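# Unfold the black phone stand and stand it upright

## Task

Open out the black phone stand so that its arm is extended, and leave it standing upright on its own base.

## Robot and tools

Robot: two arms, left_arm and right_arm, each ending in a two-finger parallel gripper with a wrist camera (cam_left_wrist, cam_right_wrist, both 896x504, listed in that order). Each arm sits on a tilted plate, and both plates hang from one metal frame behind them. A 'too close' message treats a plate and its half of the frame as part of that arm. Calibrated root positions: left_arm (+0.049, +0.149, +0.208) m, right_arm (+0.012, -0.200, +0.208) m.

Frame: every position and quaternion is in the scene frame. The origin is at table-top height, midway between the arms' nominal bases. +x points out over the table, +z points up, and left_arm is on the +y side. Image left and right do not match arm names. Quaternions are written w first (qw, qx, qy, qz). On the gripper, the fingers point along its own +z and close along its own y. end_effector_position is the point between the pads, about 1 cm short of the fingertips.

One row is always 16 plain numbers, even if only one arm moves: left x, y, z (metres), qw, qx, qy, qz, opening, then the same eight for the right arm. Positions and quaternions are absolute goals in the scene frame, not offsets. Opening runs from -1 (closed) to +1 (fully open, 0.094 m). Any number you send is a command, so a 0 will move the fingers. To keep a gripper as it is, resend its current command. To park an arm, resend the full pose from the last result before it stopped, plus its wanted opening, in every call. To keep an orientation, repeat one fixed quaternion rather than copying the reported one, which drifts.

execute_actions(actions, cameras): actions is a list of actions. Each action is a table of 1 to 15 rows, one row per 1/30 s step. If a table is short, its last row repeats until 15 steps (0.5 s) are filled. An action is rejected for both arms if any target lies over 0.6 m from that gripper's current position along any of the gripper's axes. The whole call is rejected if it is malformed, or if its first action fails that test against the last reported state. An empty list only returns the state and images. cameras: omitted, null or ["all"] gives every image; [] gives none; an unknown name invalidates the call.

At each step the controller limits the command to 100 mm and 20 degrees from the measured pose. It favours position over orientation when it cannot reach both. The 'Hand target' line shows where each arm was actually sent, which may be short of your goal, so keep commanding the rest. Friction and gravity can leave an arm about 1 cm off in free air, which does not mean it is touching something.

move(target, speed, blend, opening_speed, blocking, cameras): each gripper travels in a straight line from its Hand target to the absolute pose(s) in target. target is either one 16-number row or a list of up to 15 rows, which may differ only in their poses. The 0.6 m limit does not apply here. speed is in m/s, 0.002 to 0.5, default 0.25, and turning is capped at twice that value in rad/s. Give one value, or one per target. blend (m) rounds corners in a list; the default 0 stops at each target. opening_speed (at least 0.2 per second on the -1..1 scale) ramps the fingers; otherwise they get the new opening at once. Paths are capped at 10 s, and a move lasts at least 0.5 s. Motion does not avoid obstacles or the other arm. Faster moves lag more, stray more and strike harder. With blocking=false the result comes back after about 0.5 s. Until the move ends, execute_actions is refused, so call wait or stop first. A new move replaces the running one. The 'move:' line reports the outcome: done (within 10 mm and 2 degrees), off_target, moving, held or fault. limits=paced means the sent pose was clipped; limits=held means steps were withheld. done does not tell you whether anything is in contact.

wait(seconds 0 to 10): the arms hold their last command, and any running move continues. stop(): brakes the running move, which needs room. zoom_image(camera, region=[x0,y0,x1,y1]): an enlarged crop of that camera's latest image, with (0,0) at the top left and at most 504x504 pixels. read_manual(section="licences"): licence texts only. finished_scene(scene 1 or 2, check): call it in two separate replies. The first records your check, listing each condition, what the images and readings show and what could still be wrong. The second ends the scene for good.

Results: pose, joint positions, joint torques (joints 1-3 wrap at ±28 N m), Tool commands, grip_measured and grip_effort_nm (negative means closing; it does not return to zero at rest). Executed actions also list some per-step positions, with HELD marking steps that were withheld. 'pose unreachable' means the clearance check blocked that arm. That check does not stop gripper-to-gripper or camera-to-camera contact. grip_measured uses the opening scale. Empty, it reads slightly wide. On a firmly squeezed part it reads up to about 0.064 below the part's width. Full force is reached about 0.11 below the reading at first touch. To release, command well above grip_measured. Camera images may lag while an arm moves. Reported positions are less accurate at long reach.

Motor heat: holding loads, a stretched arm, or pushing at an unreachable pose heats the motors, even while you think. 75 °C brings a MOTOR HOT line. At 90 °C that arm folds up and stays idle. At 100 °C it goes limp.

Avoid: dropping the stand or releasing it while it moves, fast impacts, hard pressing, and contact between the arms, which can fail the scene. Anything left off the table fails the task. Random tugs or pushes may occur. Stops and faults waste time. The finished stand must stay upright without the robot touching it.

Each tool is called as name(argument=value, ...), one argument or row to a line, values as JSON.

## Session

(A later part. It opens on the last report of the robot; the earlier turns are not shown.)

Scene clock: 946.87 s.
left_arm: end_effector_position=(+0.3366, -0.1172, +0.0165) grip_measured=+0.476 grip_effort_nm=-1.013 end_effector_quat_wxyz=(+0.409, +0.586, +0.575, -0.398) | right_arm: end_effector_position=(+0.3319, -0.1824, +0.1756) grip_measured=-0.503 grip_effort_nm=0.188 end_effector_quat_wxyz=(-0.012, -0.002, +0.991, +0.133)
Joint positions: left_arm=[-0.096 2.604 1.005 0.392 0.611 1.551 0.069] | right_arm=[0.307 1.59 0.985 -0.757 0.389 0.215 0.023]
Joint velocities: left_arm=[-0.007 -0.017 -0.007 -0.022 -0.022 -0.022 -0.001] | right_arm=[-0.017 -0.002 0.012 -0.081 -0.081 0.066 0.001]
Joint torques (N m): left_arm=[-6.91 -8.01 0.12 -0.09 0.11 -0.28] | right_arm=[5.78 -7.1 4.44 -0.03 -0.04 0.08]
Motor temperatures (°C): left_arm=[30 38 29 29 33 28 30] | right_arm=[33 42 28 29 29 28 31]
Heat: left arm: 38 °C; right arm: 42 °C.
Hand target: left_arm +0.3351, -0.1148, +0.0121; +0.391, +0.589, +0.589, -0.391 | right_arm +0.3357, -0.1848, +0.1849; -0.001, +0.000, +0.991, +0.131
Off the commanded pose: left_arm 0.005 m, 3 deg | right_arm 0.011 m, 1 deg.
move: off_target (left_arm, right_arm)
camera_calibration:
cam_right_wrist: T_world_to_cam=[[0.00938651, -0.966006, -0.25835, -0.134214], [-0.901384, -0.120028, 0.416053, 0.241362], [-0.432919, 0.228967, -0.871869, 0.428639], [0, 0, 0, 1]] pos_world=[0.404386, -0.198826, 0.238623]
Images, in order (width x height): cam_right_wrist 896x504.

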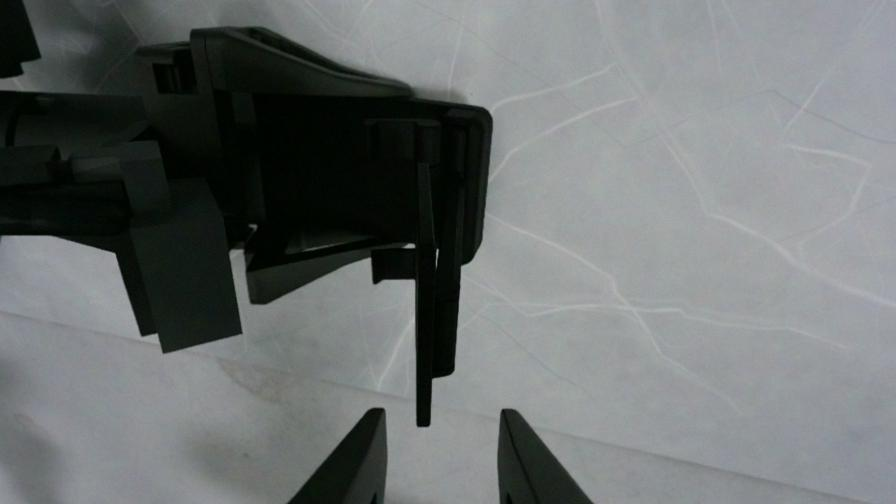

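Now swing to the back view.

move(
  target=[
    [0.335,-0.115,0.012,0.391,0.589,0.589,-0.391,0.36,0.337,-0.24,0.19,0,0,0.906,0.423,-0.5],
    [0.335,-0.115,0.012,0.391,0.589,0.589,-0.391,0.36,0.32,-0.28,0.12,0,0,0.819,0.574,-0.5],
  ],
  speed=0.12,
  cameras=["cam_right_wrist"],
)

Scene clock: 953.70 s.
left_arm: end_effector_position=(+0.3368, -0.1172, +0.0164) grip_measured=+0.476 grip_effort_nm=-1.013 end_effector_quat_wxyz=(+0.409, +0.586, +0.575, -0.397) | right_arm: end_effector_position=(+0.3206, -0.2891, +0.1250) grip_measured=-0.503 grip_effort_nm=0.193 end_effector_quat_wxyz=(+0.004, -0.003, +0.835, +0.550)
Joint positions: left_arm=[-0.096 2.604 1.005 0.393 0.61 1.551 0.069] | right_arm=[-0.599 1.898 1.343 -1.194 -0.608 -0.858 0.023]
Joint velocities: left_arm=[0.007 0.007 -0.007 -0.022 -0.037 -0.051 -0.001] | right_arm=[-0.002 0.007 -0.002 0.066 -0.007 -0.095 0]
Joint torques (N m): left_arm=[-6.82 -8.1 0.17 -0.08 0.11 -0.29] | right_arm=[2.69 -6.35 2.71 -1.34 -0.63 -0.2]
Motor temperatures (°C): left_arm=[31 38 29 29 32 28 30] | right_arm=[32 41 28 29 29 28 31]
Heat: left arm: 38 °C; right arm: 41 °C.
Hand target: left_arm +0.3351, -0.1148, +0.0121; +0.391, +0.589, +0.589, -0.391 | right_arm +0.3201, -0.2834, +0.1203; +0.000, +0.000, +0.825, +0.565
Off the commanded pose: left_arm 0.005 m, 3 deg | right_arm 0.010 m, 3 deg.
move: off_target (left_arm, right_arm)
camera_calibration:
cam_right_wrist: T_world_to_cam=[[0.0171706, -0.400416, -0.916173, -0.00697619], [-0.912595, -0.380647, 0.149259, 0.201023], [-0.408504, 0.833532, -0.371954, 0.508593], [0, 0, 0, 1]] pos_world=[0.391335, -0.350203, 0.152777]
Images, in order (width x height): cam_right_wrist 896x504.

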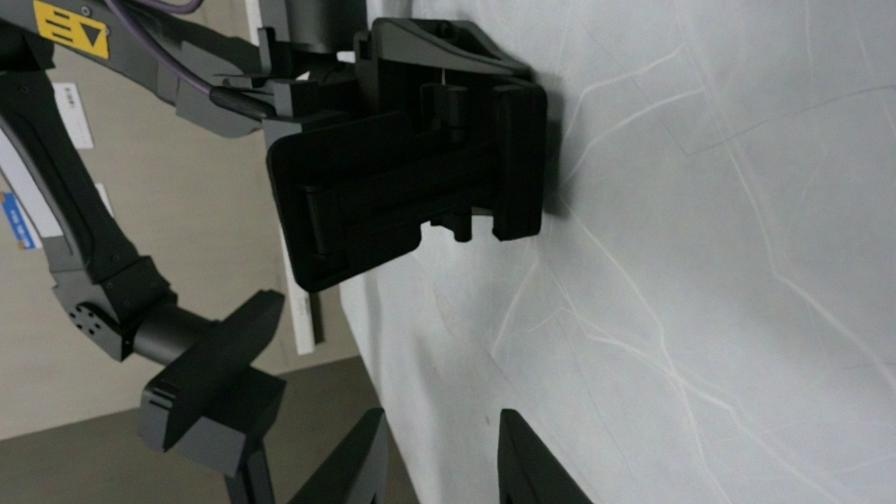

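zoom_image(
  camera="cam_right_wrist",
  region=[250, 50, 570, 300],
)

Scaled by 1.575.

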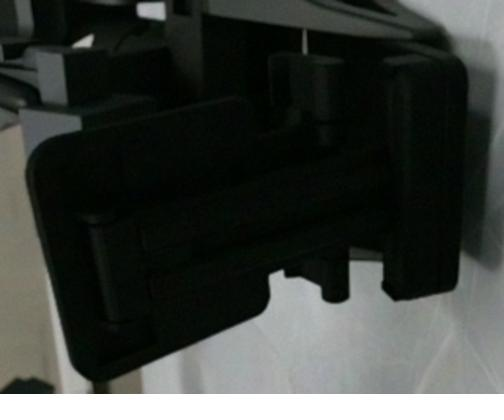

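move(
  target=[
    [0.335,-0.115,0.012,0.391,0.589,0.589,-0.391,0.36,0.335,-0.23,0.19,0,0,0.94,0.342,-0.5],
    [0.335,-0.115,0.012,0.391,0.589,0.589,-0.391,0.36,0.335,-0.183,0.185,0,0,0.9914,0.1305,-0.5],
  ],
  speed=0.12,
  cameras=["cam_right_wrist"],
)

move(
  target=[0.335,-0.115,0.012,0.391,0.589,0.589,-0.391,0.36,0.336,-0.164,0.119,0,0,0.9914,0.1305,-0.5],
  speed=0.05,
  cameras=["cam_right_wrist"],
)

Scene clock: 976.00 s.
left_arm: end_effector_position=(+0.3368, -0.1172, +0.0164) grip_measured=+0.476 grip_effort_nm=-1.013 end_effector_quat_wxyz=(+0.410, +0.586, +0.575, -0.397) | right_arm: end_effector_position=(+0.3350, -0.1856, +0.1881) grip_measured=-0.503 grip_effort_nm=0.178 end_effector_quat_wxyz=(+0.001, +0.005, +0.989, +0.145)
Joint positions: left_arm=[-0.096 2.604 1.005 0.393 0.61 1.551 0.069] | right_arm=[0.311 1.544 0.989 -0.775 0.371 0.216 0.023]
Joint velocities: left_arm=[0.002 -0.022 0.017 -0.081 -0.007 -0.007 0] | right_arm=[0.007 0.007 -0.012 -0.066 0.007 -0.125 0]
Joint torques (N m): left_arm=[-6.82 -8.05 0.08 -0.09 0.13 -0.3] | right_arm=[5.53 -3.43 3.49 0.32 -0.07 0.11]
Motor temperatures (°C): left_arm=[31 38 29 29 32 28 30] | right_arm=[32 39 28 29 29 28 30]
Heat: left arm: 38 °C; right arm: 39 °C.
Hand target: left_arm +0.3351, -0.1148, +0.0121; +0.392, +0.589, +0.589, -0.391 | right_arm +0.3347, -0.1800, +0.1849; -0.001, +0.000, +0.990, +0.140
Off the commanded pose: left_arm 0.005 m, 3 deg | right_arm 0.004 m, 2 deg.
move: off_target (left_arm)
camera_calibration:
cam_right_wrist: T_world_to_cam=[[0.000323513, -0.959264, -0.282512, -0.125321], [-0.912847, -0.115633, 0.391585, 0.247828], [-0.408301, 0.257764, -0.875699, 0.439423], [0, 0, 0, 1]] pos_world=[0.405687, -0.204826, 0.252352]
Images, in order (width x height): cam_right_wrist 896x504.

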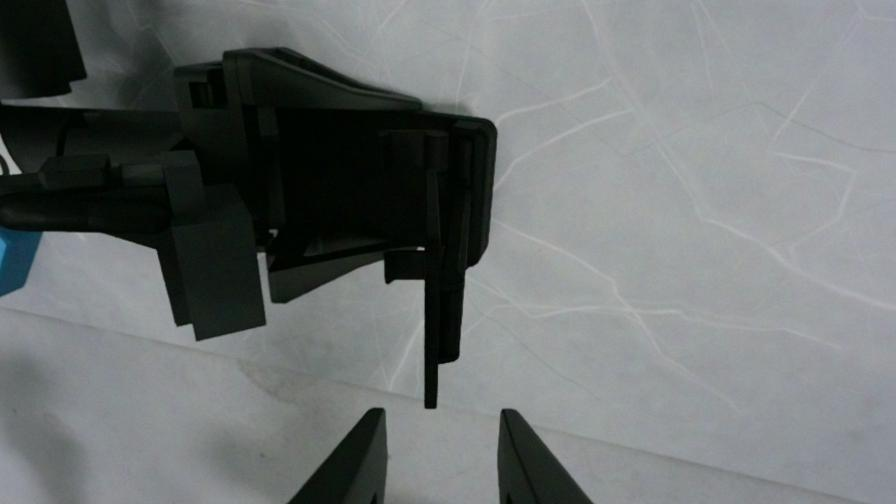

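Scene clock: 978.00 s.
left_arm: end_effector_position=(+0.3368, -0.1172, +0.0164) grip_measured=+0.476 grip_effort_nm=-1.013 end_effector_quat_wxyz=(+0.410, +0.586, +0.575, -0.397) | right_arm: end_effector_position=(+0.3425, -0.1656, +0.1279) grip_measured=-0.503 grip_effort_nm=0.193 end_effector_quat_wxyz=(+0.009, +0.009, +0.990, +0.137)
Joint positions: left_arm=[-0.096 2.604 1.005 0.393 0.61 1.551 0.069] | right_arm=[0.244 1.709 0.909 -0.49 0.372 0.147 0.023]
Joint velocities: left_arm=[0.017 -0.022 -0.022 0.007 -0.037 0.081 0] | right_arm=[0.007 -0.022 0.012 -0.051 -0.037 -0.022 0.001]
Joint torques (N m): left_arm=[-6.91 -8.12 0.18 -0.09 0.13 -0.31] | right_arm=[4.18 -3.93 2.47 0.34 -0.08 -0.17]
Motor temperatures (°C): left_arm=[31 38 29 29 32 28 30] | right_arm=[32 39 28 29 29 28 30]
Heat: left arm: 38 °C; right arm: 39 °C.
Hand target: left_arm +0.3351, -0.1148, +0.0121; +0.391, +0.589, +0.589, -0.391 | right_arm +0.3371, -0.1642, +0.1191; +0.001, +0.000, +0.992, +0.130
Off the commanded pose: left_arm 0.005 m, 3 deg | right_arm 0.011 m, 2 deg.
move: off_target (left_arm, right_arm)
camera_calibration:
cam_right_wrist: T_world_to_cam=[[-0.00599256, -0.963593, -0.267305, -0.123629], [-0.919591, -0.0996993, 0.380017, 0.287025], [-0.392832, 0.248088, -0.885514, 0.378995], [0, 0, 0, 1]] pos_world=[0.412086, -0.184536, 0.193485]
Images, in order (width x height): cam_right_wrist 896x504.

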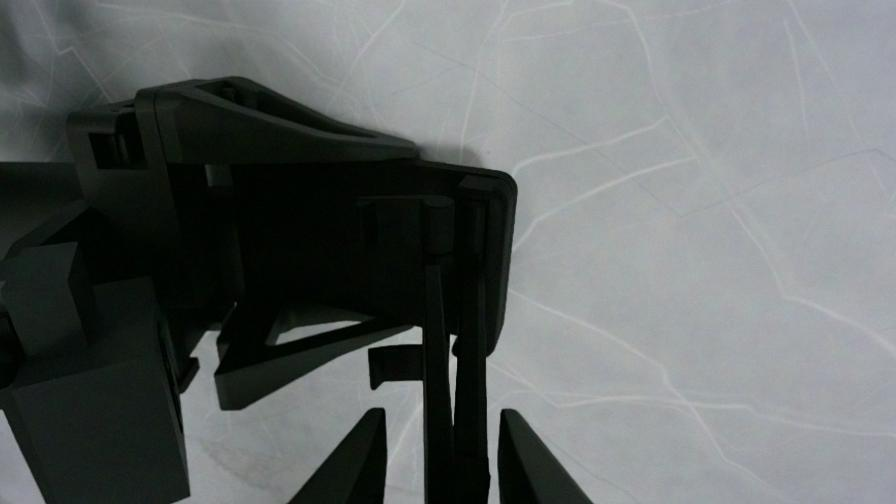

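move(
  target=[0.335,-0.115,0.012,0.391,0.589,0.589,-0.391,0.36,0.336,-0.168,0.117,0,0,0.9914,0.1305,-0.95],
  opening_speed=0.3,
  cameras=[],
)

move(
  target=[0.336,-0.115,-0.078,0.364,0.606,0.606,-0.364,0.36,0.336,-0.178,0.225,0,0,0.9914,0.1305,-0.95],
  speed=0.06,
)

wait(
  seconds=3,
)

Scene clock: 982.87 s.
left_arm: end_effector_position=(+0.3370, -0.1172, +0.0162) grip_measured=+0.476 grip_effort_nm=-1.018 end_effector_quat_wxyz=(+0.409, +0.587, +0.575, -0.396) | right_arm: end_effector_position=(+0.3407, -0.1690, +0.1243) grip_measured=-0.772 grip_effort_nm=-0.989 end_effector_quat_wxyz=(+0.007, +0.007, +0.991, +0.135)
Joint positions: left_arm=[-0.097 2.604 1.005 0.394 0.608 1.551 0.069] | right_arm=[0.23 1.709 0.903 -0.484 0.371 0.131 0.011]
Joint velocities: left_arm=[-0.007 0.002 -0.002 -0.037 -0.066 -0.022 0] | right_arm=[-0.007 -0.007 -0.027 -0.081 -0.081 0.037 -0.001]
Joint torques (N m): left_arm=[-6.9 -7.91 0.13 -0.09 0.14 -0.29] | right_arm=[4.22 -4.52 2.5 0.32 -0.15 -0.17]
Motor temperatures (°C): left_arm=[31 38 29 29 31 28 30] | right_arm=[32 38 28 29 29 28 30]
Heat: left arm: 38 °C; right arm: 38 °C.
Hand target: left_arm +0.3352, -0.1147, +0.0121; +0.392, +0.589, +0.589, -0.391 | right_arm +0.3360, -0.1680, +0.1171; +0.000, +0.000, +0.991, +0.130
Off the commanded pose: left_arm 0.005 m, 3 deg | right_arm 0.009 m, 1 deg.
move: off_target (left_arm)
No camera images: "cameras" was empty.

Scene clock: 985.33 s.
left_arm: end_effector_position=(+0.3252, -0.1367, +0.0405) grip_measured=+0.476 grip_effort_nm=-1.013 end_effector_quat_wxyz=(+0.461, +0.543, +0.503, -0.490) | right_arm: end_effector_position=(+0.3287, -0.1645, +0.1687) grip_measured=-0.773 grip_effort_nm=-0.989 end_effector_quat_wxyz=(-0.023, +0.023, +0.994, +0.104)
Joint positions: left_arm=[-0.084 2.69 1.114 0.258 0.876 1.637 0.069] | right_arm=[0.371 1.673 0.997 -0.749 0.45 0.351 0.011]
Joint velocities: left_arm=[-0.002 0.007 0.002 -0.022 0.022 -0.022 0.001] | right_arm=[-0.007 0.002 -0.017 0.051 -0.051 0.022 0]
Joint torques (N m): left_arm=[1.39 -4.07 3.3 0.12 -2.61 0.27] | right_arm=[9.31 -15.53 8.32 -1.51 -0.5 -0.32]
Motor temperatures (°C): left_arm=[31 38 29 29 32 28 30] | right_arm=[32 39 28 29 29 28 30]
Heat: left arm: 38 °C; right arm: 39 °C.
Hand target: left_arm +0.3278, -0.1046, -0.0402; +0.378, +0.595, +0.588, -0.396 | right_arm +0.3337, -0.1760, +0.2162; +0.002, +0.000, +0.991, +0.132
Off the commanded pose: left_arm 0.121 m, 23 deg; position and orientation clipped | right_arm 0.058 m, 5 deg.
move: off_target (left_arm, right_arm); limits=paced
camera_calibration:
cam_left_wrist: T_world_to_cam=[[-0.998575, 0.0520851, 0.0115993, 0.329865], [0.0165026, 0.508156, -0.861107, 0.140532], [-0.0507452, -0.859689, -0.508291, 0.00582417], [0, 0, 0, 1]] pos_world=[0.327372, -0.0835862, 0.120147]
cam_right_wrist: T_world_to_cam=[[-0.040881, -0.978561, -0.201857, -0.113735], [-0.892721, -0.0549625, 0.447245, 0.246132], [-0.448751, 0.198486, -0.871336, 0.417338], [0, 0, 0, 1]] pos_world=[0.402358, -0.180605, 0.230602]

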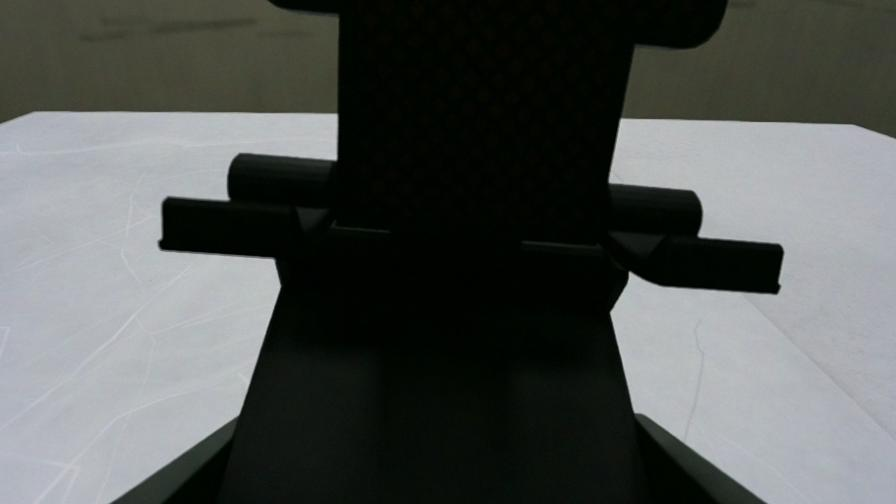

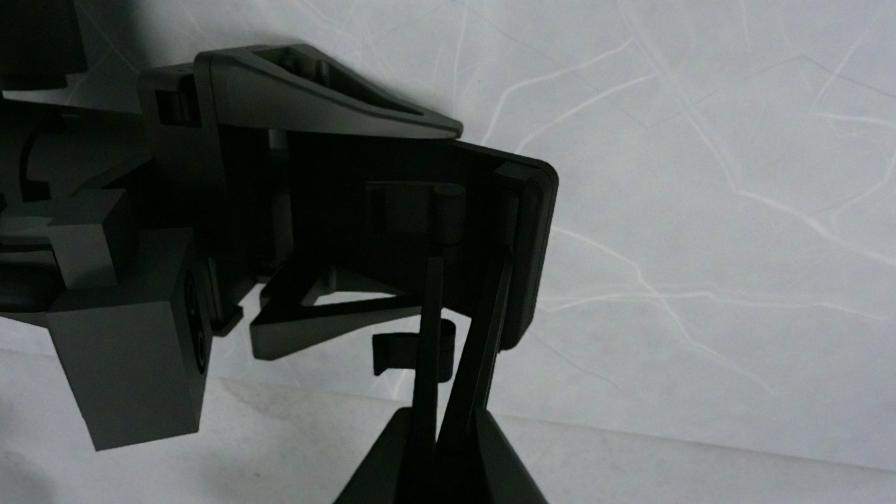

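Scene clock: 988.33 s.
left_arm: end_effector_position=(+0.3249, -0.1367, +0.0406) grip_measured=+0.476 grip_effort_nm=-1.013 end_effector_quat_wxyz=(+0.461, +0.543, +0.503, -0.490) | right_arm: end_effector_position=(+0.3286, -0.1645, +0.1687) grip_measured=-0.773 grip_effort_nm=-0.984 end_effector_quat_wxyz=(-0.023, +0.023, +0.994, +0.104)
Joint positions: left_arm=[-0.084 2.69 1.114 0.256 0.876 1.638 0.069] | right_arm=[0.371 1.673 0.997 -0.75 0.45 0.352 0.011]
Joint velocities: left_arm=[-0.007 -0.022 -0.002 -0.022 -0.022 -0.022 0] | right_arm=[0.012 -0.007 0.027 -0.095 -0.037 0.022 -0.001]
Joint torques (N m): left_arm=[1.37 -4.03 3.29 0.14 -2.61 0.26] | right_arm=[9.28 -15.54 8.14 -1.46 -0.5 -0.32]
Motor temperatures (°C): left_arm=[31 38 29 29 33 28 30] | right_arm=[32 41 29 29 29 28 30]
Heat: left arm: 38 °C; right arm: 41 °C.
Hand target: left_arm +0.3278, -0.1046, -0.0403; +0.377, +0.595, +0.588, -0.396 | right_arm +0.3337, -0.1761, +0.2162; +0.002, +0.001, +0.991, +0.132
Tool commands: left_gripper/opening=+0.36 right_gripper/opening=-0.95
Off the commanded pose: left_arm 0.121 m, 23 deg; position and orientation clipped | right_arm 0.058 m, 5 deg.
wait: 3.00 s; at rest by 0.17 s
camera_calibration:
cam_left_wrist: T_world_to_cam=[[-0.998533, 0.0527655, 0.0121642, 0.329711], [0.0163615, 0.508141, -0.861119, 0.140584], [-0.0516185, -0.859656, -0.508259, 0.00611842], [0, 0, 0, 1]] pos_world=[0.327243, -0.083574, 0.120158]
cam_right_wrist: T_world_to_cam=[[-0.0416793, -0.978583, -0.201591, -0.11358], [-0.892394, -0.0542769, 0.44798, 0.245862], [-0.449327, 0.19857, -0.871019, 0.41742], [0, 0, 0, 1]] pos_world=[0.40223, -0.18069, 0.230543]

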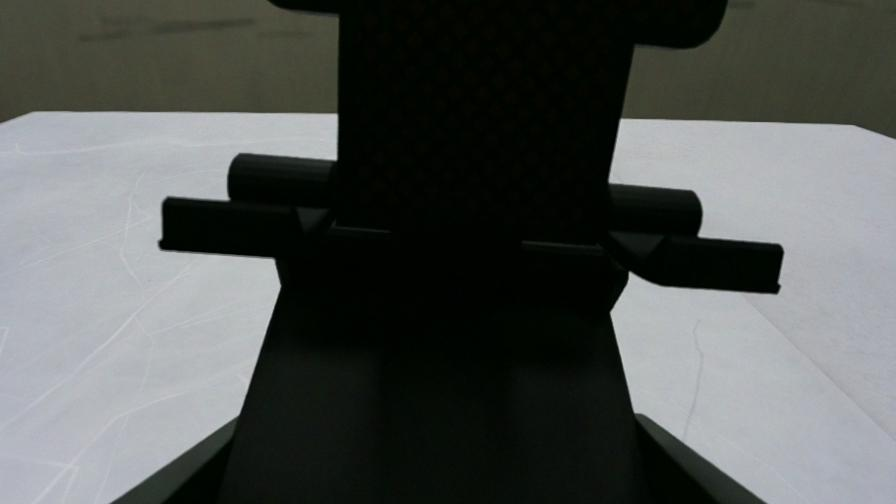

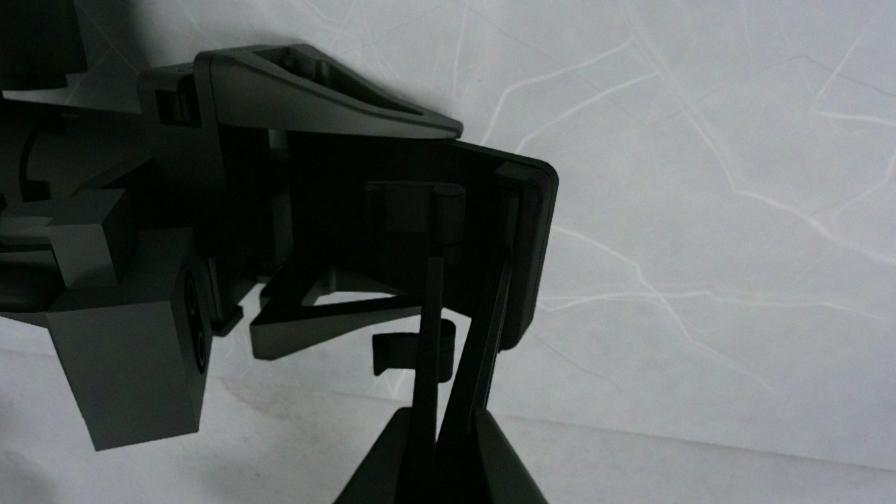

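move(
  target=[0.326,-0.134,-0.055,0.34,0.62,0.62,-0.34,0.36,0.333,-0.168,0.275,0,0,0.9914,0.1305,-0.95],
  speed=0.06,
)

Scene clock: 993.03 s.
left_arm: end_effector_position=(+0.3301, -0.1438, +0.0442) grip_measured=+0.476 grip_effort_nm=-1.013 end_effector_quat_wxyz=(+0.473, +0.541, +0.500, -0.483) | right_arm: end_effector_position=(+0.3264, -0.1655, +0.2340) grip_measured=-0.776 grip_effort_nm=-0.984 end_effector_quat_wxyz=(-0.021, +0.020, +0.994, +0.108)
Joint positions: left_arm=[-0.104 2.698 1.113 0.318 0.879 1.604 0.069] | right_arm=[0.512 1.599 1.134 -1.023 0.461 0.497 0.011]
Joint velocities: left_arm=[-0.022 -0.022 -0.002 -0.007 -0.037 -0.007 0] | right_arm=[-0.032 0.002 -0.007 -0.037 -0.007 -0.051 0]
Joint torques (N m): left_arm=[-0.14 -2.89 2.41 0.08 -2.68 0.39] | right_arm=[9.92 -9.2 9.98 -0.92 -0.4 -0.16]
Motor temperatures (°C): left_arm=[30 37 29 29 35 28 31] | right_arm=[33 43 30 29 29 28 31]
Heat: left arm: 37 °C; right arm: 43 °C.
Hand target: left_arm +0.3196, -0.1182, -0.0367; +0.380, +0.599, +0.582, -0.399 | right_arm +0.3306, -0.1687, +0.2714; +0.000, -0.001, +0.991, +0.133
Off the commanded pose: left_arm 0.100 m, 28 deg; orientation clipped | right_arm 0.042 m, 4 deg.
move: off_target (left_arm, right_arm); limits=paced
camera_calibration:
cam_left_wrist: T_world_to_cam=[[-0.99934, 0.0352095, -0.00893546, 0.333852], [0.0253728, 0.500542, -0.865341, 0.143342], [-0.0259957, -0.864996, -0.501105, -0.00741535], [0, 0, 0, 1]] pos_world=[0.329802, -0.0899179, 0.123307]
cam_right_wrist: T_world_to_cam=[[-0.0345141, -0.97724, -0.20931, -0.101761], [-0.894533, -0.0631865, 0.442513, 0.215151], [-0.445667, 0.202508, -0.871993, 0.473128], [0, 0, 0, 1]] pos_world=[0.399805, -0.181662, 0.296058]

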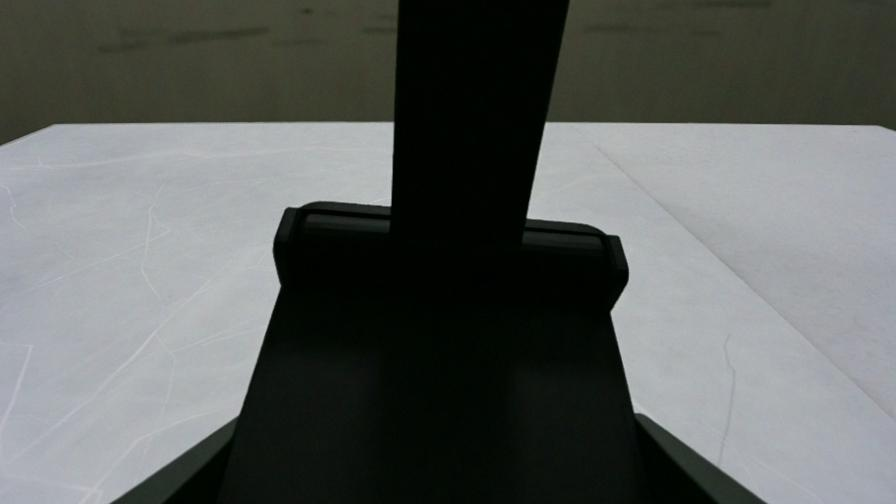

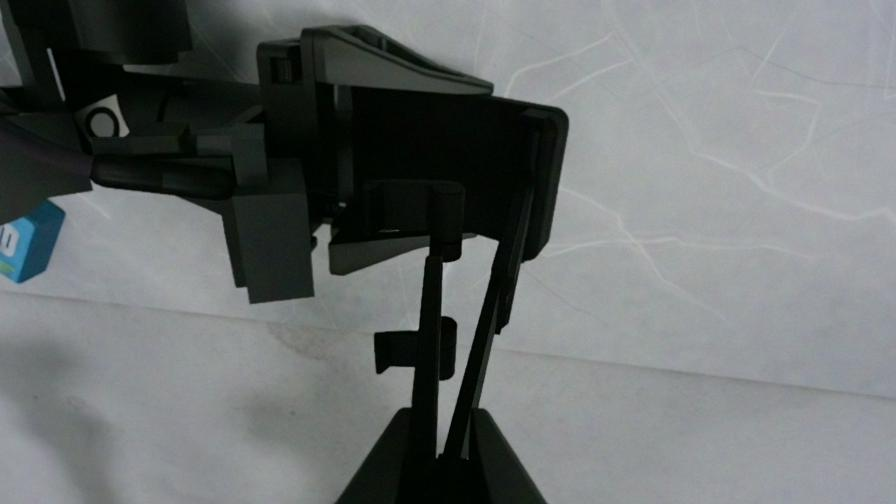

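move(
  target=[0.326,-0.134,-0.055,0.34,0.62,0.62,-0.34,0.36,0.333,-0.175,0.32,0,0,0.9914,0.1305,-0.95],
  speed=0.05,
)

Scene clock: 997.50 s.
left_arm: end_effector_position=(+0.3280, -0.1304, +0.0917) grip_measured=+0.477 grip_effort_nm=-1.018 end_effector_quat_wxyz=(+0.537, +0.473, +0.426, -0.553) | right_arm: end_effector_position=(+0.3271, -0.1632, +0.2818) grip_measured=-0.777 grip_effort_nm=-0.984 end_effector_quat_wxyz=(-0.028, +0.015, +0.992, +0.122)
Joint positions: left_arm=[-0.075 2.679 1.129 0.176 1.161 1.718 0.069] | right_arm=[0.604 1.599 1.29 -1.222 0.435 0.59 0.01]
Joint velocities: left_arm=[0.012 0.027 -0.012 0.037 0.007 0.007 -0.001] | right_arm=[0.007 0.017 -0.002 -0.037 0.037 0.11 -0.001]
Joint torques (N m): left_arm=[1.01 -3.29 2.19 0.07 -2.73 0.29] | right_arm=[9.05 -8.47 10.5 -0.78 -0.06 -0.15]
Motor temperatures (°C): left_arm=[30 37 29 29 36 28 31] | right_arm=[33 43 31 29 29 28 31]
Heat: left arm: 37 °C; right arm: 43 °C.
Hand target: left_arm +0.3201, -0.1166, +0.0073; +0.455, +0.546, +0.518, -0.476 | right_arm +0.3309, -0.1755, +0.3165; +0.000, +0.000, +0.991, +0.133
Off the commanded pose: left_arm 0.147 m, 44 deg; position and orientation clipped | right_arm 0.040 m, 4 deg.
move: off_target (left_arm, right_arm); limits=paced
camera_calibration:
cam_left_wrist: T_world_to_cam=[[-0.998728, 0.0488027, -0.0126546, 0.33366], [0.0242583, 0.245123, -0.969188, 0.154429], [-0.0441971, -0.968263, -0.245996, -0.00302721], [0, 0, 0, 1]] pos_world=[0.329355, -0.0570689, 0.153149]
cam_right_wrist: T_world_to_cam=[[-0.0274355, -0.971183, -0.236749, -0.0830665], [-0.888266, -0.0849478, 0.451406, 0.18666], [-0.45851, 0.22268, -0.860338, 0.518854], [0, 0, 0, 1]] pos_world=[0.401424, -0.180355, 0.342465]

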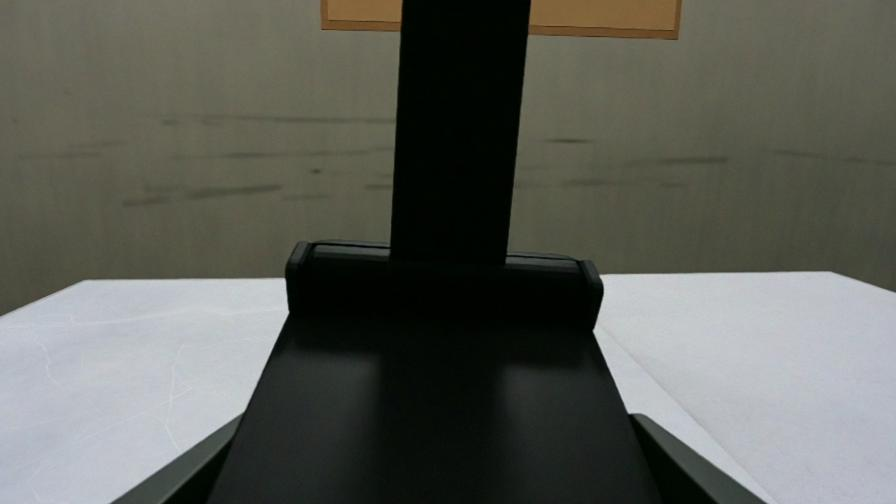

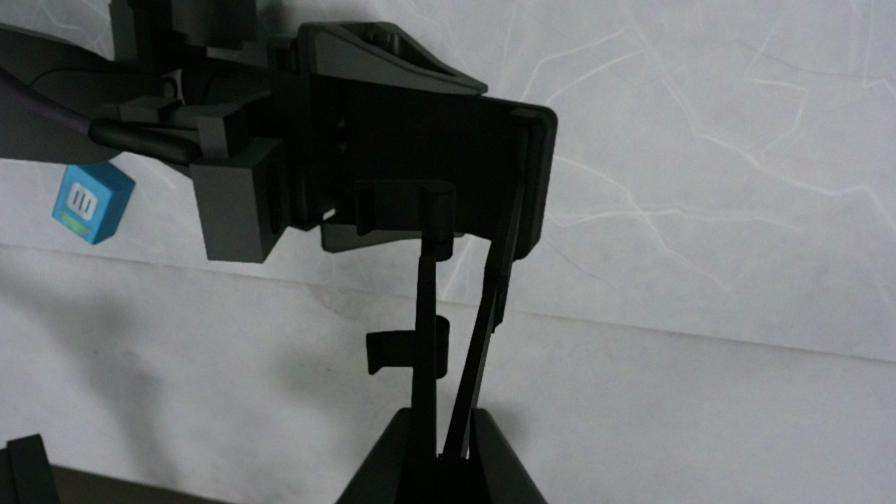

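move(
  target=[0.333,-0.125,-0.02,0.364,0.606,0.606,-0.364,0.36,0.333,-0.172,0.21,0,0,0.9914,0.1305,-0.95],
  speed=0.06,
  cameras=[],
)

move(
  target=[0.333,-0.125,-0.075,0.34,0.62,0.62,-0.34,0.36,0.333,-0.178,0.3,0,0,0.9914,0.1305,-0.95],
  speed=0.1,
)

Scene clock: 1004.67 s.
left_arm: end_effector_position=(+0.3354, -0.1345, +0.0186) grip_measured=+0.473 grip_effort_nm=-1.018 end_effector_quat_wxyz=(+0.424, +0.583, +0.554, -0.416) | right_arm: end_effector_position=(+0.3299, -0.1684, +0.2023) grip_measured=-0.777 grip_effort_nm=-0.989 end_effector_quat_wxyz=(-0.015, +0.001, +0.992, +0.124)
Joint positions: left_arm=[-0.118 2.659 1.061 0.385 0.662 1.556 0.069] | right_arm=[0.414 1.599 1.047 -0.867 0.423 0.341 0.01]
Joint velocities: left_arm=[-0.012 0.002 0.002 0.007 0.007 0.007 0.001] | right_arm=[0.002 -0.002 0.007 -0.037 -0.037 -0.007 0]
Joint torques (N m): left_arm=[-5.35 -6.8 0.85 -0.03 -1.36 -0.28] | right_arm=[4.93 -7.47 3.6 0.2 -0.16 -0.28]
Motor temperatures (°C): left_arm=[30 37 29 29 37 28 31] | right_arm=[33 42 31 29 29 28 31]
Heat: left arm: 37 °C; right arm: 42 °C.
Hand target: left_arm +0.3341, -0.1197, -0.0157; +0.366, +0.606, +0.602, -0.369 | right_arm +0.3340, -0.1719, +0.2099; +0.002, +0.000, +0.992, +0.130
Off the commanded pose: left_arm 0.040 m, 11 deg | right_arm 0.009 m, 2 deg.
move: off_target (left_arm); limits=paced
No camera images: "cameras" was empty.

Scene clock: 1007.00 s.
left_arm: end_effector_position=(+0.3323, -0.1335, +0.0701) grip_measured=+0.473 grip_effort_nm=-1.018 end_effector_quat_wxyz=(+0.505, +0.515, +0.464, -0.514) | right_arm: end_effector_position=(+0.3294, -0.1646, +0.2591) grip_measured=-0.777 grip_effort_nm=-0.984 end_effector_quat_wxyz=(-0.025, +0.009, +0.993, +0.119)
Joint positions: left_arm=[-0.083 2.661 1.113 0.227 1.01 1.674 0.069] | right_arm=[0.551 1.599 1.223 -1.128 0.439 0.518 0.01]
Joint velocities: left_arm=[-0.012 0.012 -0.007 -0.022 0.007 -0.007 -0.001] | right_arm=[-0.017 -0.002 0.007 -0.066 0.022 0.022 -0.001]
Joint torques (N m): left_arm=[0.51 -3.28 2.58 0.09 -2.69 0.24] | right_arm=[8.88 -10.09 9.5 -0.97 -0.19 -0.02]
Motor temperatures (°C): left_arm=[30 37 29 29 37 28 31] | right_arm=[33 42 31 29 29 28 31]
Heat: left arm: 37 °C; right arm: 42 °C.
Hand target: left_arm +0.3259, -0.1122, -0.0130; +0.417, +0.578, +0.553, -0.433 | right_arm +0.3310, -0.1781, +0.2955; -0.001, +0.000, +0.991, +0.133
Off the commanded pose: left_arm 0.145 m, 35 deg; position and orientation clipped | right_arm 0.043 m, 3 deg.
move: off_target (left_arm, right_arm); limits=paced
camera_calibration:
cam_left_wrist: T_world_to_cam=[[-0.998739, 0.0452705, -0.0217102, 0.338013], [0.0375786, 0.387266, -0.921202, 0.145295], [-0.0332956, -0.920856, -0.388479, 0.00161273], [0, 0, 0, 1]] pos_world=[0.33218, -0.0700848, 0.141811]
cam_right_wrist: T_world_to_cam=[[-0.0138767, -0.972589, -0.232116, -0.0956439], [-0.890872, -0.0933852, 0.444552, 0.200121], [-0.454043, 0.212955, -0.865156, 0.498922], [0, 0, 0, 1]] pos_world=[0.403487, -0.180582, 0.320481]

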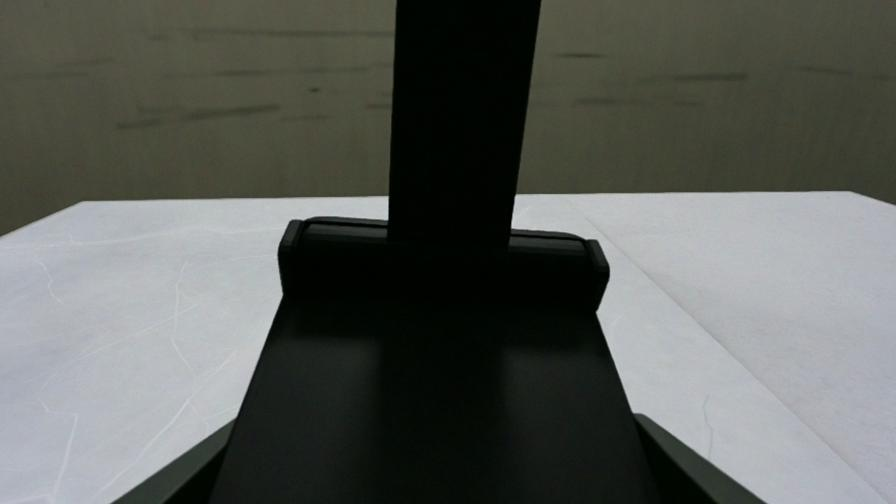

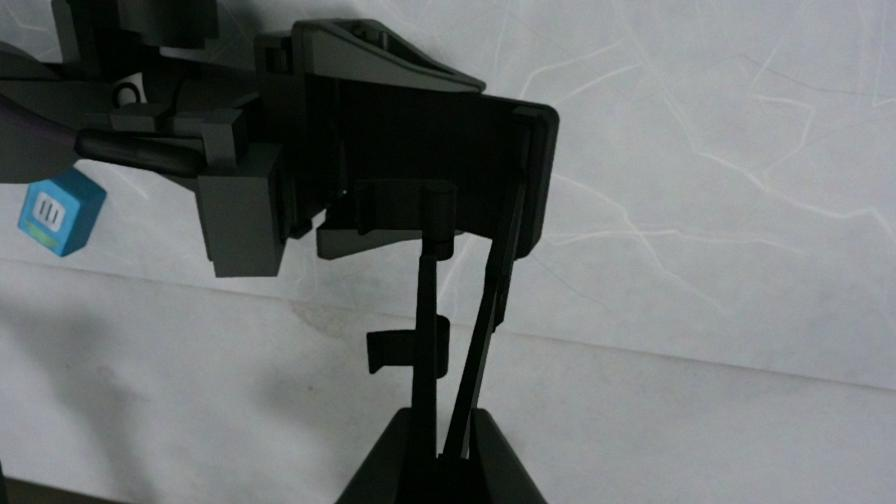

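move(
  target=[0.333,-0.136,-0.03,0.34,0.62,0.62,-0.34,0.36,0.333,-0.18,0.345,0,0,0.9914,0.1305,-0.95],
  speed=0.06,
  cameras=["cam_right_wrist"],
)

Scene clock: 1014.13 s.
left_arm: end_effector_position=(+0.3349, -0.1269, +0.1108) grip_measured=+0.473 grip_effort_nm=-1.018 end_effector_quat_wxyz=(+0.543, +0.460, +0.406, -0.574) | right_arm: end_effector_position=(+0.3325, -0.1606, +0.3025) grip_measured=-0.777 grip_effort_nm=-0.984 end_effector_quat_wxyz=(-0.022, +0.019, +0.991, +0.133)
Joint positions: left_arm=[-0.087 2.65 1.162 0.059 1.216 1.757 0.069] | right_arm=[0.639 1.606 1.366 -1.282 0.424 0.625 0.01]
Joint velocities: left_arm=[-0.012 0.012 -0.022 0.051 -0.022 -0.037 0.001] | right_arm=[-0.002 -0.007 -0.002 -0.022 -0.007 0.022 -0.001]
Joint torques (N m): left_arm=[1.06 -3.28 2.85 0.09 -2.68 0.12] | right_arm=[9.98 -8.32 11.58 -1.16 0.06 0]
Motor temperatures (°C): left_arm=[30 36 29 29 39 28 31] | right_arm=[34 42 32 29 29 28 31]
Heat: left arm: 39 °C; right arm: 42 °C.
Hand target: left_arm +0.3278, -0.1161, +0.0259; +0.466, +0.535, +0.497, -0.500 | right_arm +0.3313, -0.1801, +0.3398; +0.002, +0.000, +0.991, +0.135
Off the commanded pose: left_arm 0.141 m, 47 deg; position and orientation clipped | right_arm 0.047 m, 3 deg.
move: off_target (left_arm, right_arm); limits=paced
camera_calibration:
cam_right_wrist: T_world_to_cam=[[-0.035008, -0.965455, -0.258208, -0.0656174], [-0.893769, -0.0853563, 0.440331, 0.187462], [-0.447159, 0.246193, -0.859906, 0.538459], [0, 0, 0, 1]] pos_world=[0.406027, -0.179914, 0.363536]
Images, in order (width x height): cam_right_wrist 896x504.

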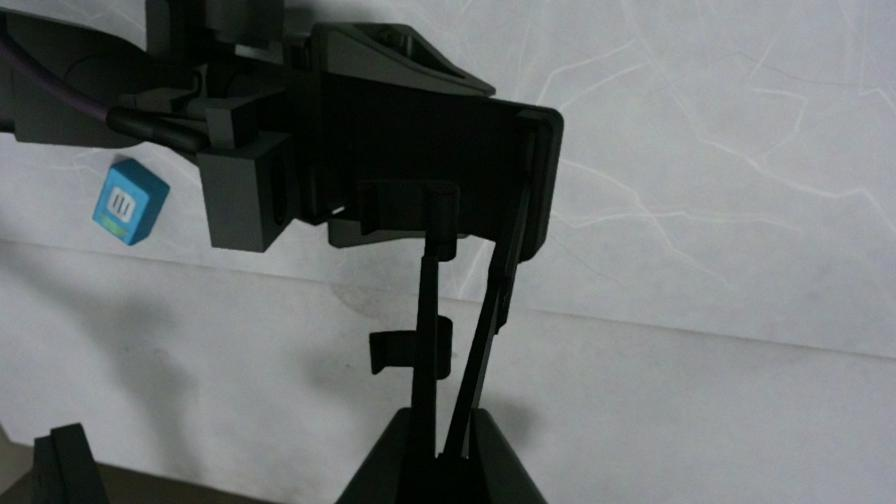

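move(
  target=[0.333,-0.13,0.0,0.391,0.589,0.589,-0.391,0.36,0.335,-0.172,0.2,0,0,0.9763,0.2164,-0.95],
  speed=0.06,
)

Scene clock: 1020.83 s.
left_arm: end_effector_position=(+0.3437, -0.1264, +0.0177) grip_measured=+0.469 grip_effort_nm=-1.013 end_effector_quat_wxyz=(+0.422, +0.583, +0.565, -0.403) | right_arm: end_effector_position=(+0.3359, -0.1799, +0.1959) grip_measured=-0.777 grip_effort_nm=-0.989 end_effector_quat_wxyz=(-0.005, -0.006, +0.983, +0.186)
Joint positions: left_arm=[-0.107 2.631 1.05 0.385 0.638 1.55 0.069] | right_arm=[0.292 1.534 1.012 -0.799 0.283 0.178 0.01]
Joint velocities: left_arm=[0.002 0.022 0.007 -0.066 -0.007 0.037 0] | right_arm=[-0.007 0.002 -0.007 0.037 0.037 0.051 0.001]
Joint torques (N m): left_arm=[-7.19 -5.64 1.11 0.15 -0.2 -0.39] | right_arm=[4.14 -6.53 2.71 0.43 -0.84 -0.05]
Motor temperatures (°C): left_arm=[30 37 29 29 39 28 31] | right_arm=[34 42 32 29 29 28 32]
Heat: left arm: 39 °C; right arm: 42 °C.
Hand target: left_arm +0.3351, -0.1273, +0.0015; +0.390, +0.590, +0.588, -0.393 | right_arm +0.3368, -0.1722, +0.2008; +0.003, -0.001, +0.977, +0.214
Off the commanded pose: left_arm 0.021 m, 5 deg | right_arm 0.009 m, 4 deg.
move: off_target (left_arm, right_arm)
camera_calibration:
cam_left_wrist: T_world_to_cam=[[-0.999629, -0.0163508, -0.0217822, 0.340453], [0.00442274, 0.691687, -0.722184, 0.140221], [0.0268747, -0.722012, -0.691358, -0.00208566], [0, 0, 0, 1]] pos_world=[0.339763, -0.0929279, 0.107239]
cam_right_wrist: T_world_to_cam=[[0.018508, -0.932461, -0.360795, -0.10356], [-0.906569, -0.167833, 0.387254, 0.235621], [-0.421652, 0.319918, -0.848446, 0.455493], [0, 0, 0, 1]] pos_world=[0.407583, -0.202741, 0.257852]

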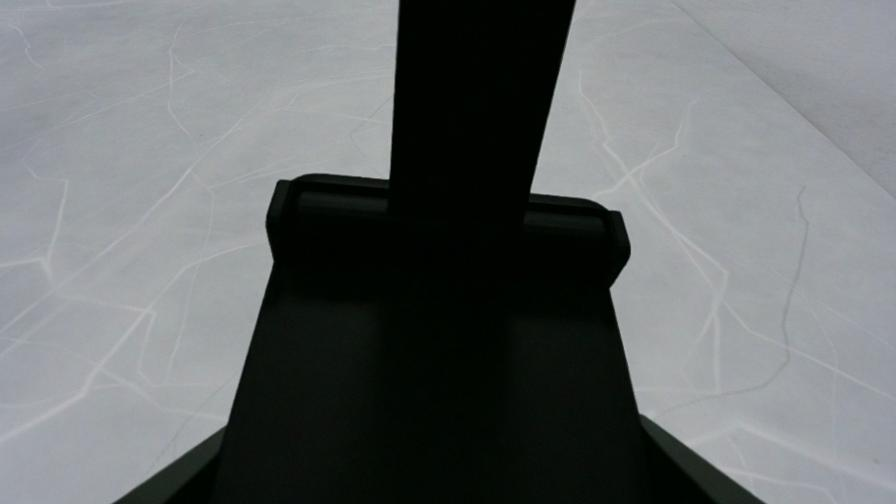

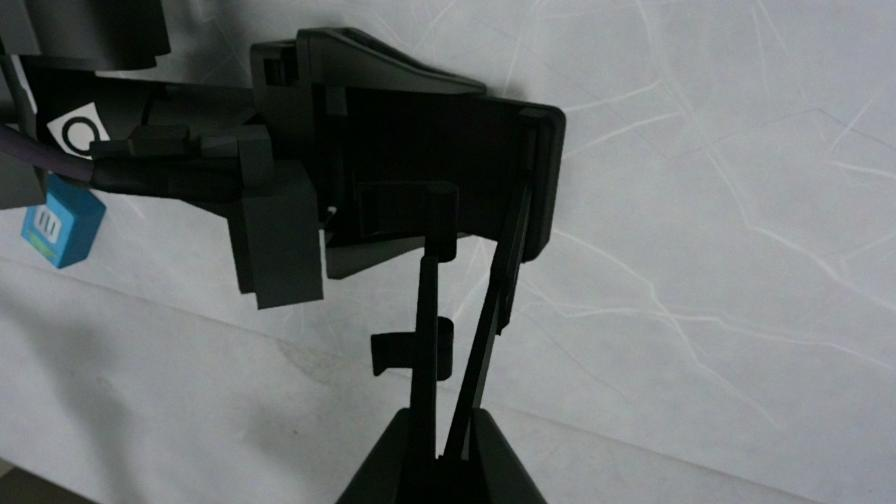

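move(
  target=[0.34,-0.13,0.008,0.391,0.589,0.589,-0.391,0.36,0.336,-0.15,0.2,0,0,0.9703,0.2419,-0.95],
  speed=0.05,
)

Scene clock: 1024.63 s.
left_arm: end_effector_position=(+0.3453, -0.1280, +0.0170) grip_measured=+0.469 grip_effort_nm=-1.013 end_effector_quat_wxyz=(+0.419, +0.585, +0.569, -0.397) | right_arm: end_effector_position=(+0.3370, -0.1782, +0.1953) grip_measured=-0.777 grip_effort_nm=-0.984 end_effector_quat_wxyz=(-0.001, -0.004, +0.982, +0.189)
Joint positions: left_arm=[-0.116 2.631 1.05 0.396 0.62 1.538 0.069] | right_arm=[0.292 1.534 1.006 -0.786 0.278 0.178 0.01]
Joint velocities: left_arm=[0.002 0.017 -0.002 -0.081 0.022 -0.007 0] | right_arm=[-0.012 -0.027 0.007 0.037 -0.007 -0.022 -0.001]
Joint torques (N m): left_arm=[-7.92 -6.99 1.03 0.03 -0.1 -0.53] | right_arm=[6.24 -4.14 2.85 0.68 -1.31 0.24]
Motor temperatures (°C): left_arm=[30 37 29 29 38 28 31] | right_arm=[33 41 31 29 29 28 32]
Heat: left arm: 38 °C; right arm: 41 °C.
Hand target: left_arm +0.3402, -0.1294, +0.0084; +0.392, +0.589, +0.588, -0.391 | right_arm +0.3357, -0.1520, +0.2013; -0.002, -0.001, +0.971, +0.240
Off the commanded pose: left_arm 0.011 m, 4 deg | right_arm 0.029 m, 6 deg.
move: off_target (left_arm, right_arm)
camera_calibration:
cam_left_wrist: T_world_to_cam=[[-0.999491, -0.0205579, -0.0243967, 0.341423], [0.00295581, 0.701745, -0.712422, 0.142484], [0.0317662, -0.712131, -0.701327, -0.00397141], [0, 0, 0, 1]] pos_world=[0.340955, -0.0957965, 0.107053]
cam_right_wrist: T_world_to_cam=[[0.0153715, -0.930289, -0.366506, -0.0996982], [-0.90951, -0.16529, 0.381405, 0.239697], [-0.415397, 0.327478, -0.848648, 0.454207], [0, 0, 0, 1]] pos_world=[0.408215, -0.201871, 0.2575]

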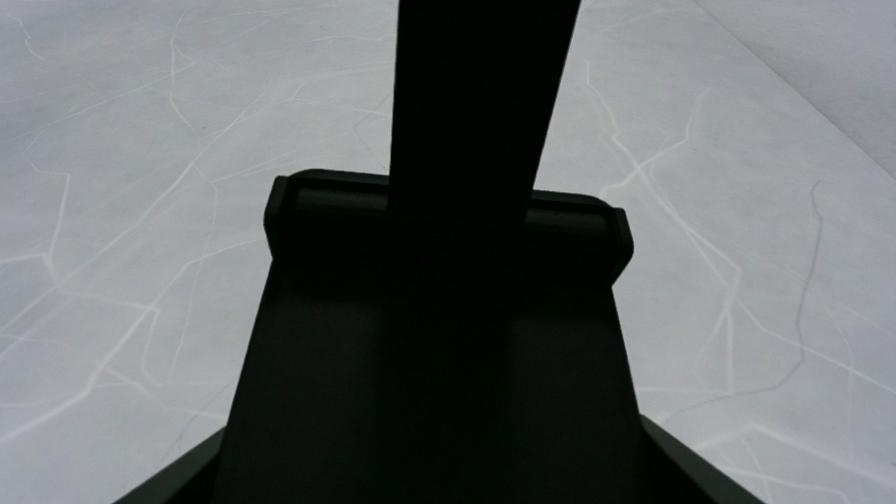

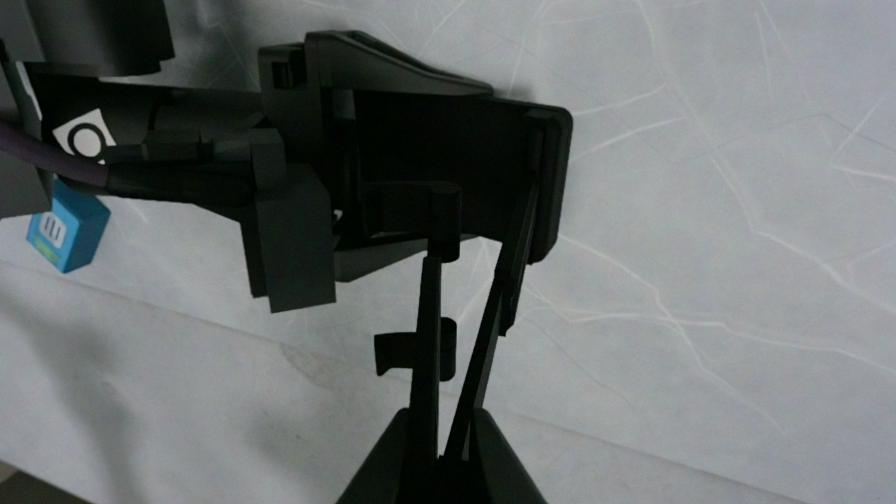

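move(
  target=[0.34,-0.13,0.008,0.391,0.589,0.589,-0.391,0.36,0.336,-0.105,0.195,0,0,0.9613,0.2756,-0.95],
  speed=0.06,
)

Scene clock: 1027.87 s.
left_arm: end_effector_position=(+0.3454, -0.1280, +0.0169) grip_measured=+0.468 grip_effort_nm=-1.013 end_effector_quat_wxyz=(+0.418, +0.585, +0.571, -0.397) | right_arm: end_effector_position=(+0.3366, -0.1620, +0.1948) grip_measured=-0.777 grip_effort_nm=-0.979 end_effector_quat_wxyz=(+0.002, +0.000, +0.984, +0.177)
Joint positions: left_arm=[-0.117 2.63 1.05 0.397 0.616 1.533 0.069] | right_arm=[0.353 1.57 0.998 -0.756 0.318 0.243 0.01]
Joint velocities: left_arm=[0.002 -0.007 -0.002 0.007 0.022 0.037 -0.001] | right_arm=[-0.002 0.007 -0.002 0.037 -0.037 -0.022 0]
Joint torques (N m): left_arm=[-7.88 -6.78 1.07 0.02 -0.04 -0.47] | right_arm=[7.31 -1.26 2.3 1.35 -2.22 0.2]
Motor temperatures (°C): left_arm=[30 38 29 29 37 28 31] | right_arm=[33 41 30 29 30 28 32]
Heat: left arm: 38 °C; right arm: 41 °C.
Hand target: left_arm +0.3399, -0.1295, +0.0084; +0.392, +0.589, +0.588, -0.392 | right_arm +0.3338, -0.1123, +0.2007; -0.006, -0.003, +0.963, +0.269
Off the commanded pose: left_arm 0.011 m, 4 deg | right_arm 0.057 m, 12 deg.
move: off_target (left_arm, right_arm)
camera_calibration:
cam_left_wrist: T_world_to_cam=[[-0.999532, -0.0218199, -0.0214282, 0.341346], [-0.000148068, 0.704118, -0.710083, 0.143708], [0.0305819, -0.709748, -0.703792, -0.00325915], [0, 0, 0, 1]] pos_world=[0.341308, -0.0960522, 0.107065]
cam_right_wrist: T_world_to_cam=[[0.0105313, -0.938952, -0.343886, -0.0889464], [-0.913149, -0.149176, 0.379349, 0.246509], [-0.40749, 0.310024, -0.858974, 0.444809], [0, 0, 0, 1]] pos_world=[0.407292, -0.184645, 0.257979]

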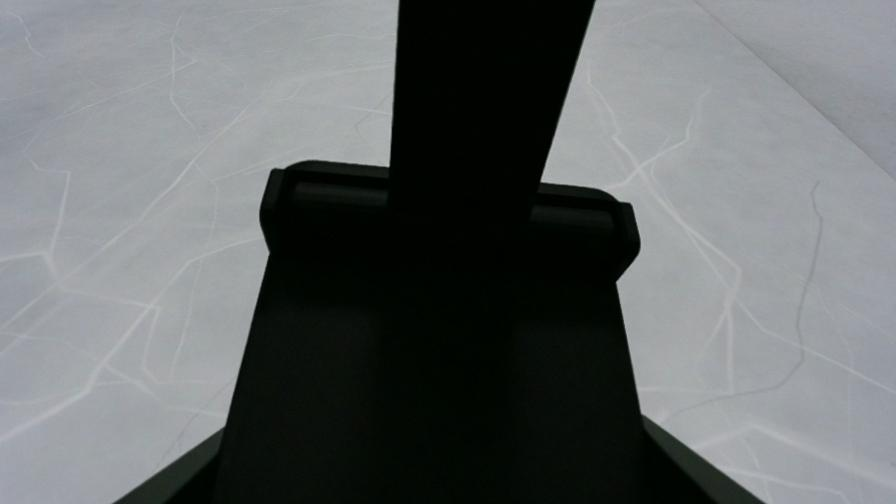

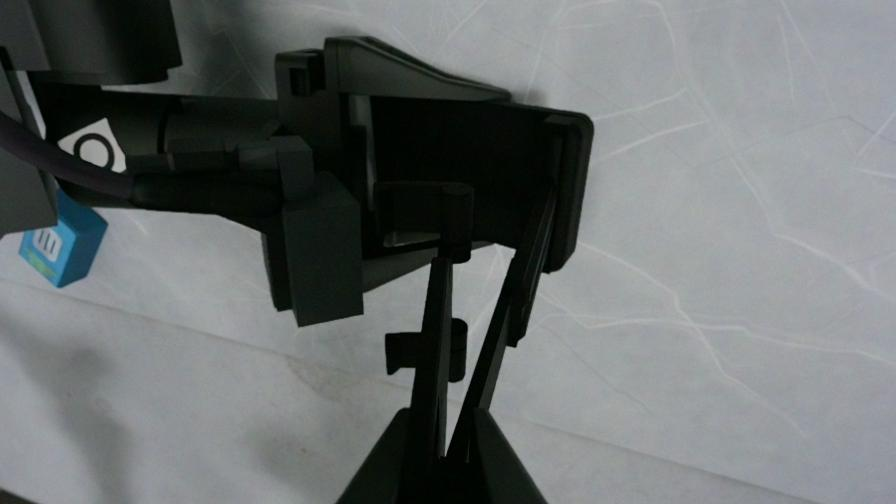

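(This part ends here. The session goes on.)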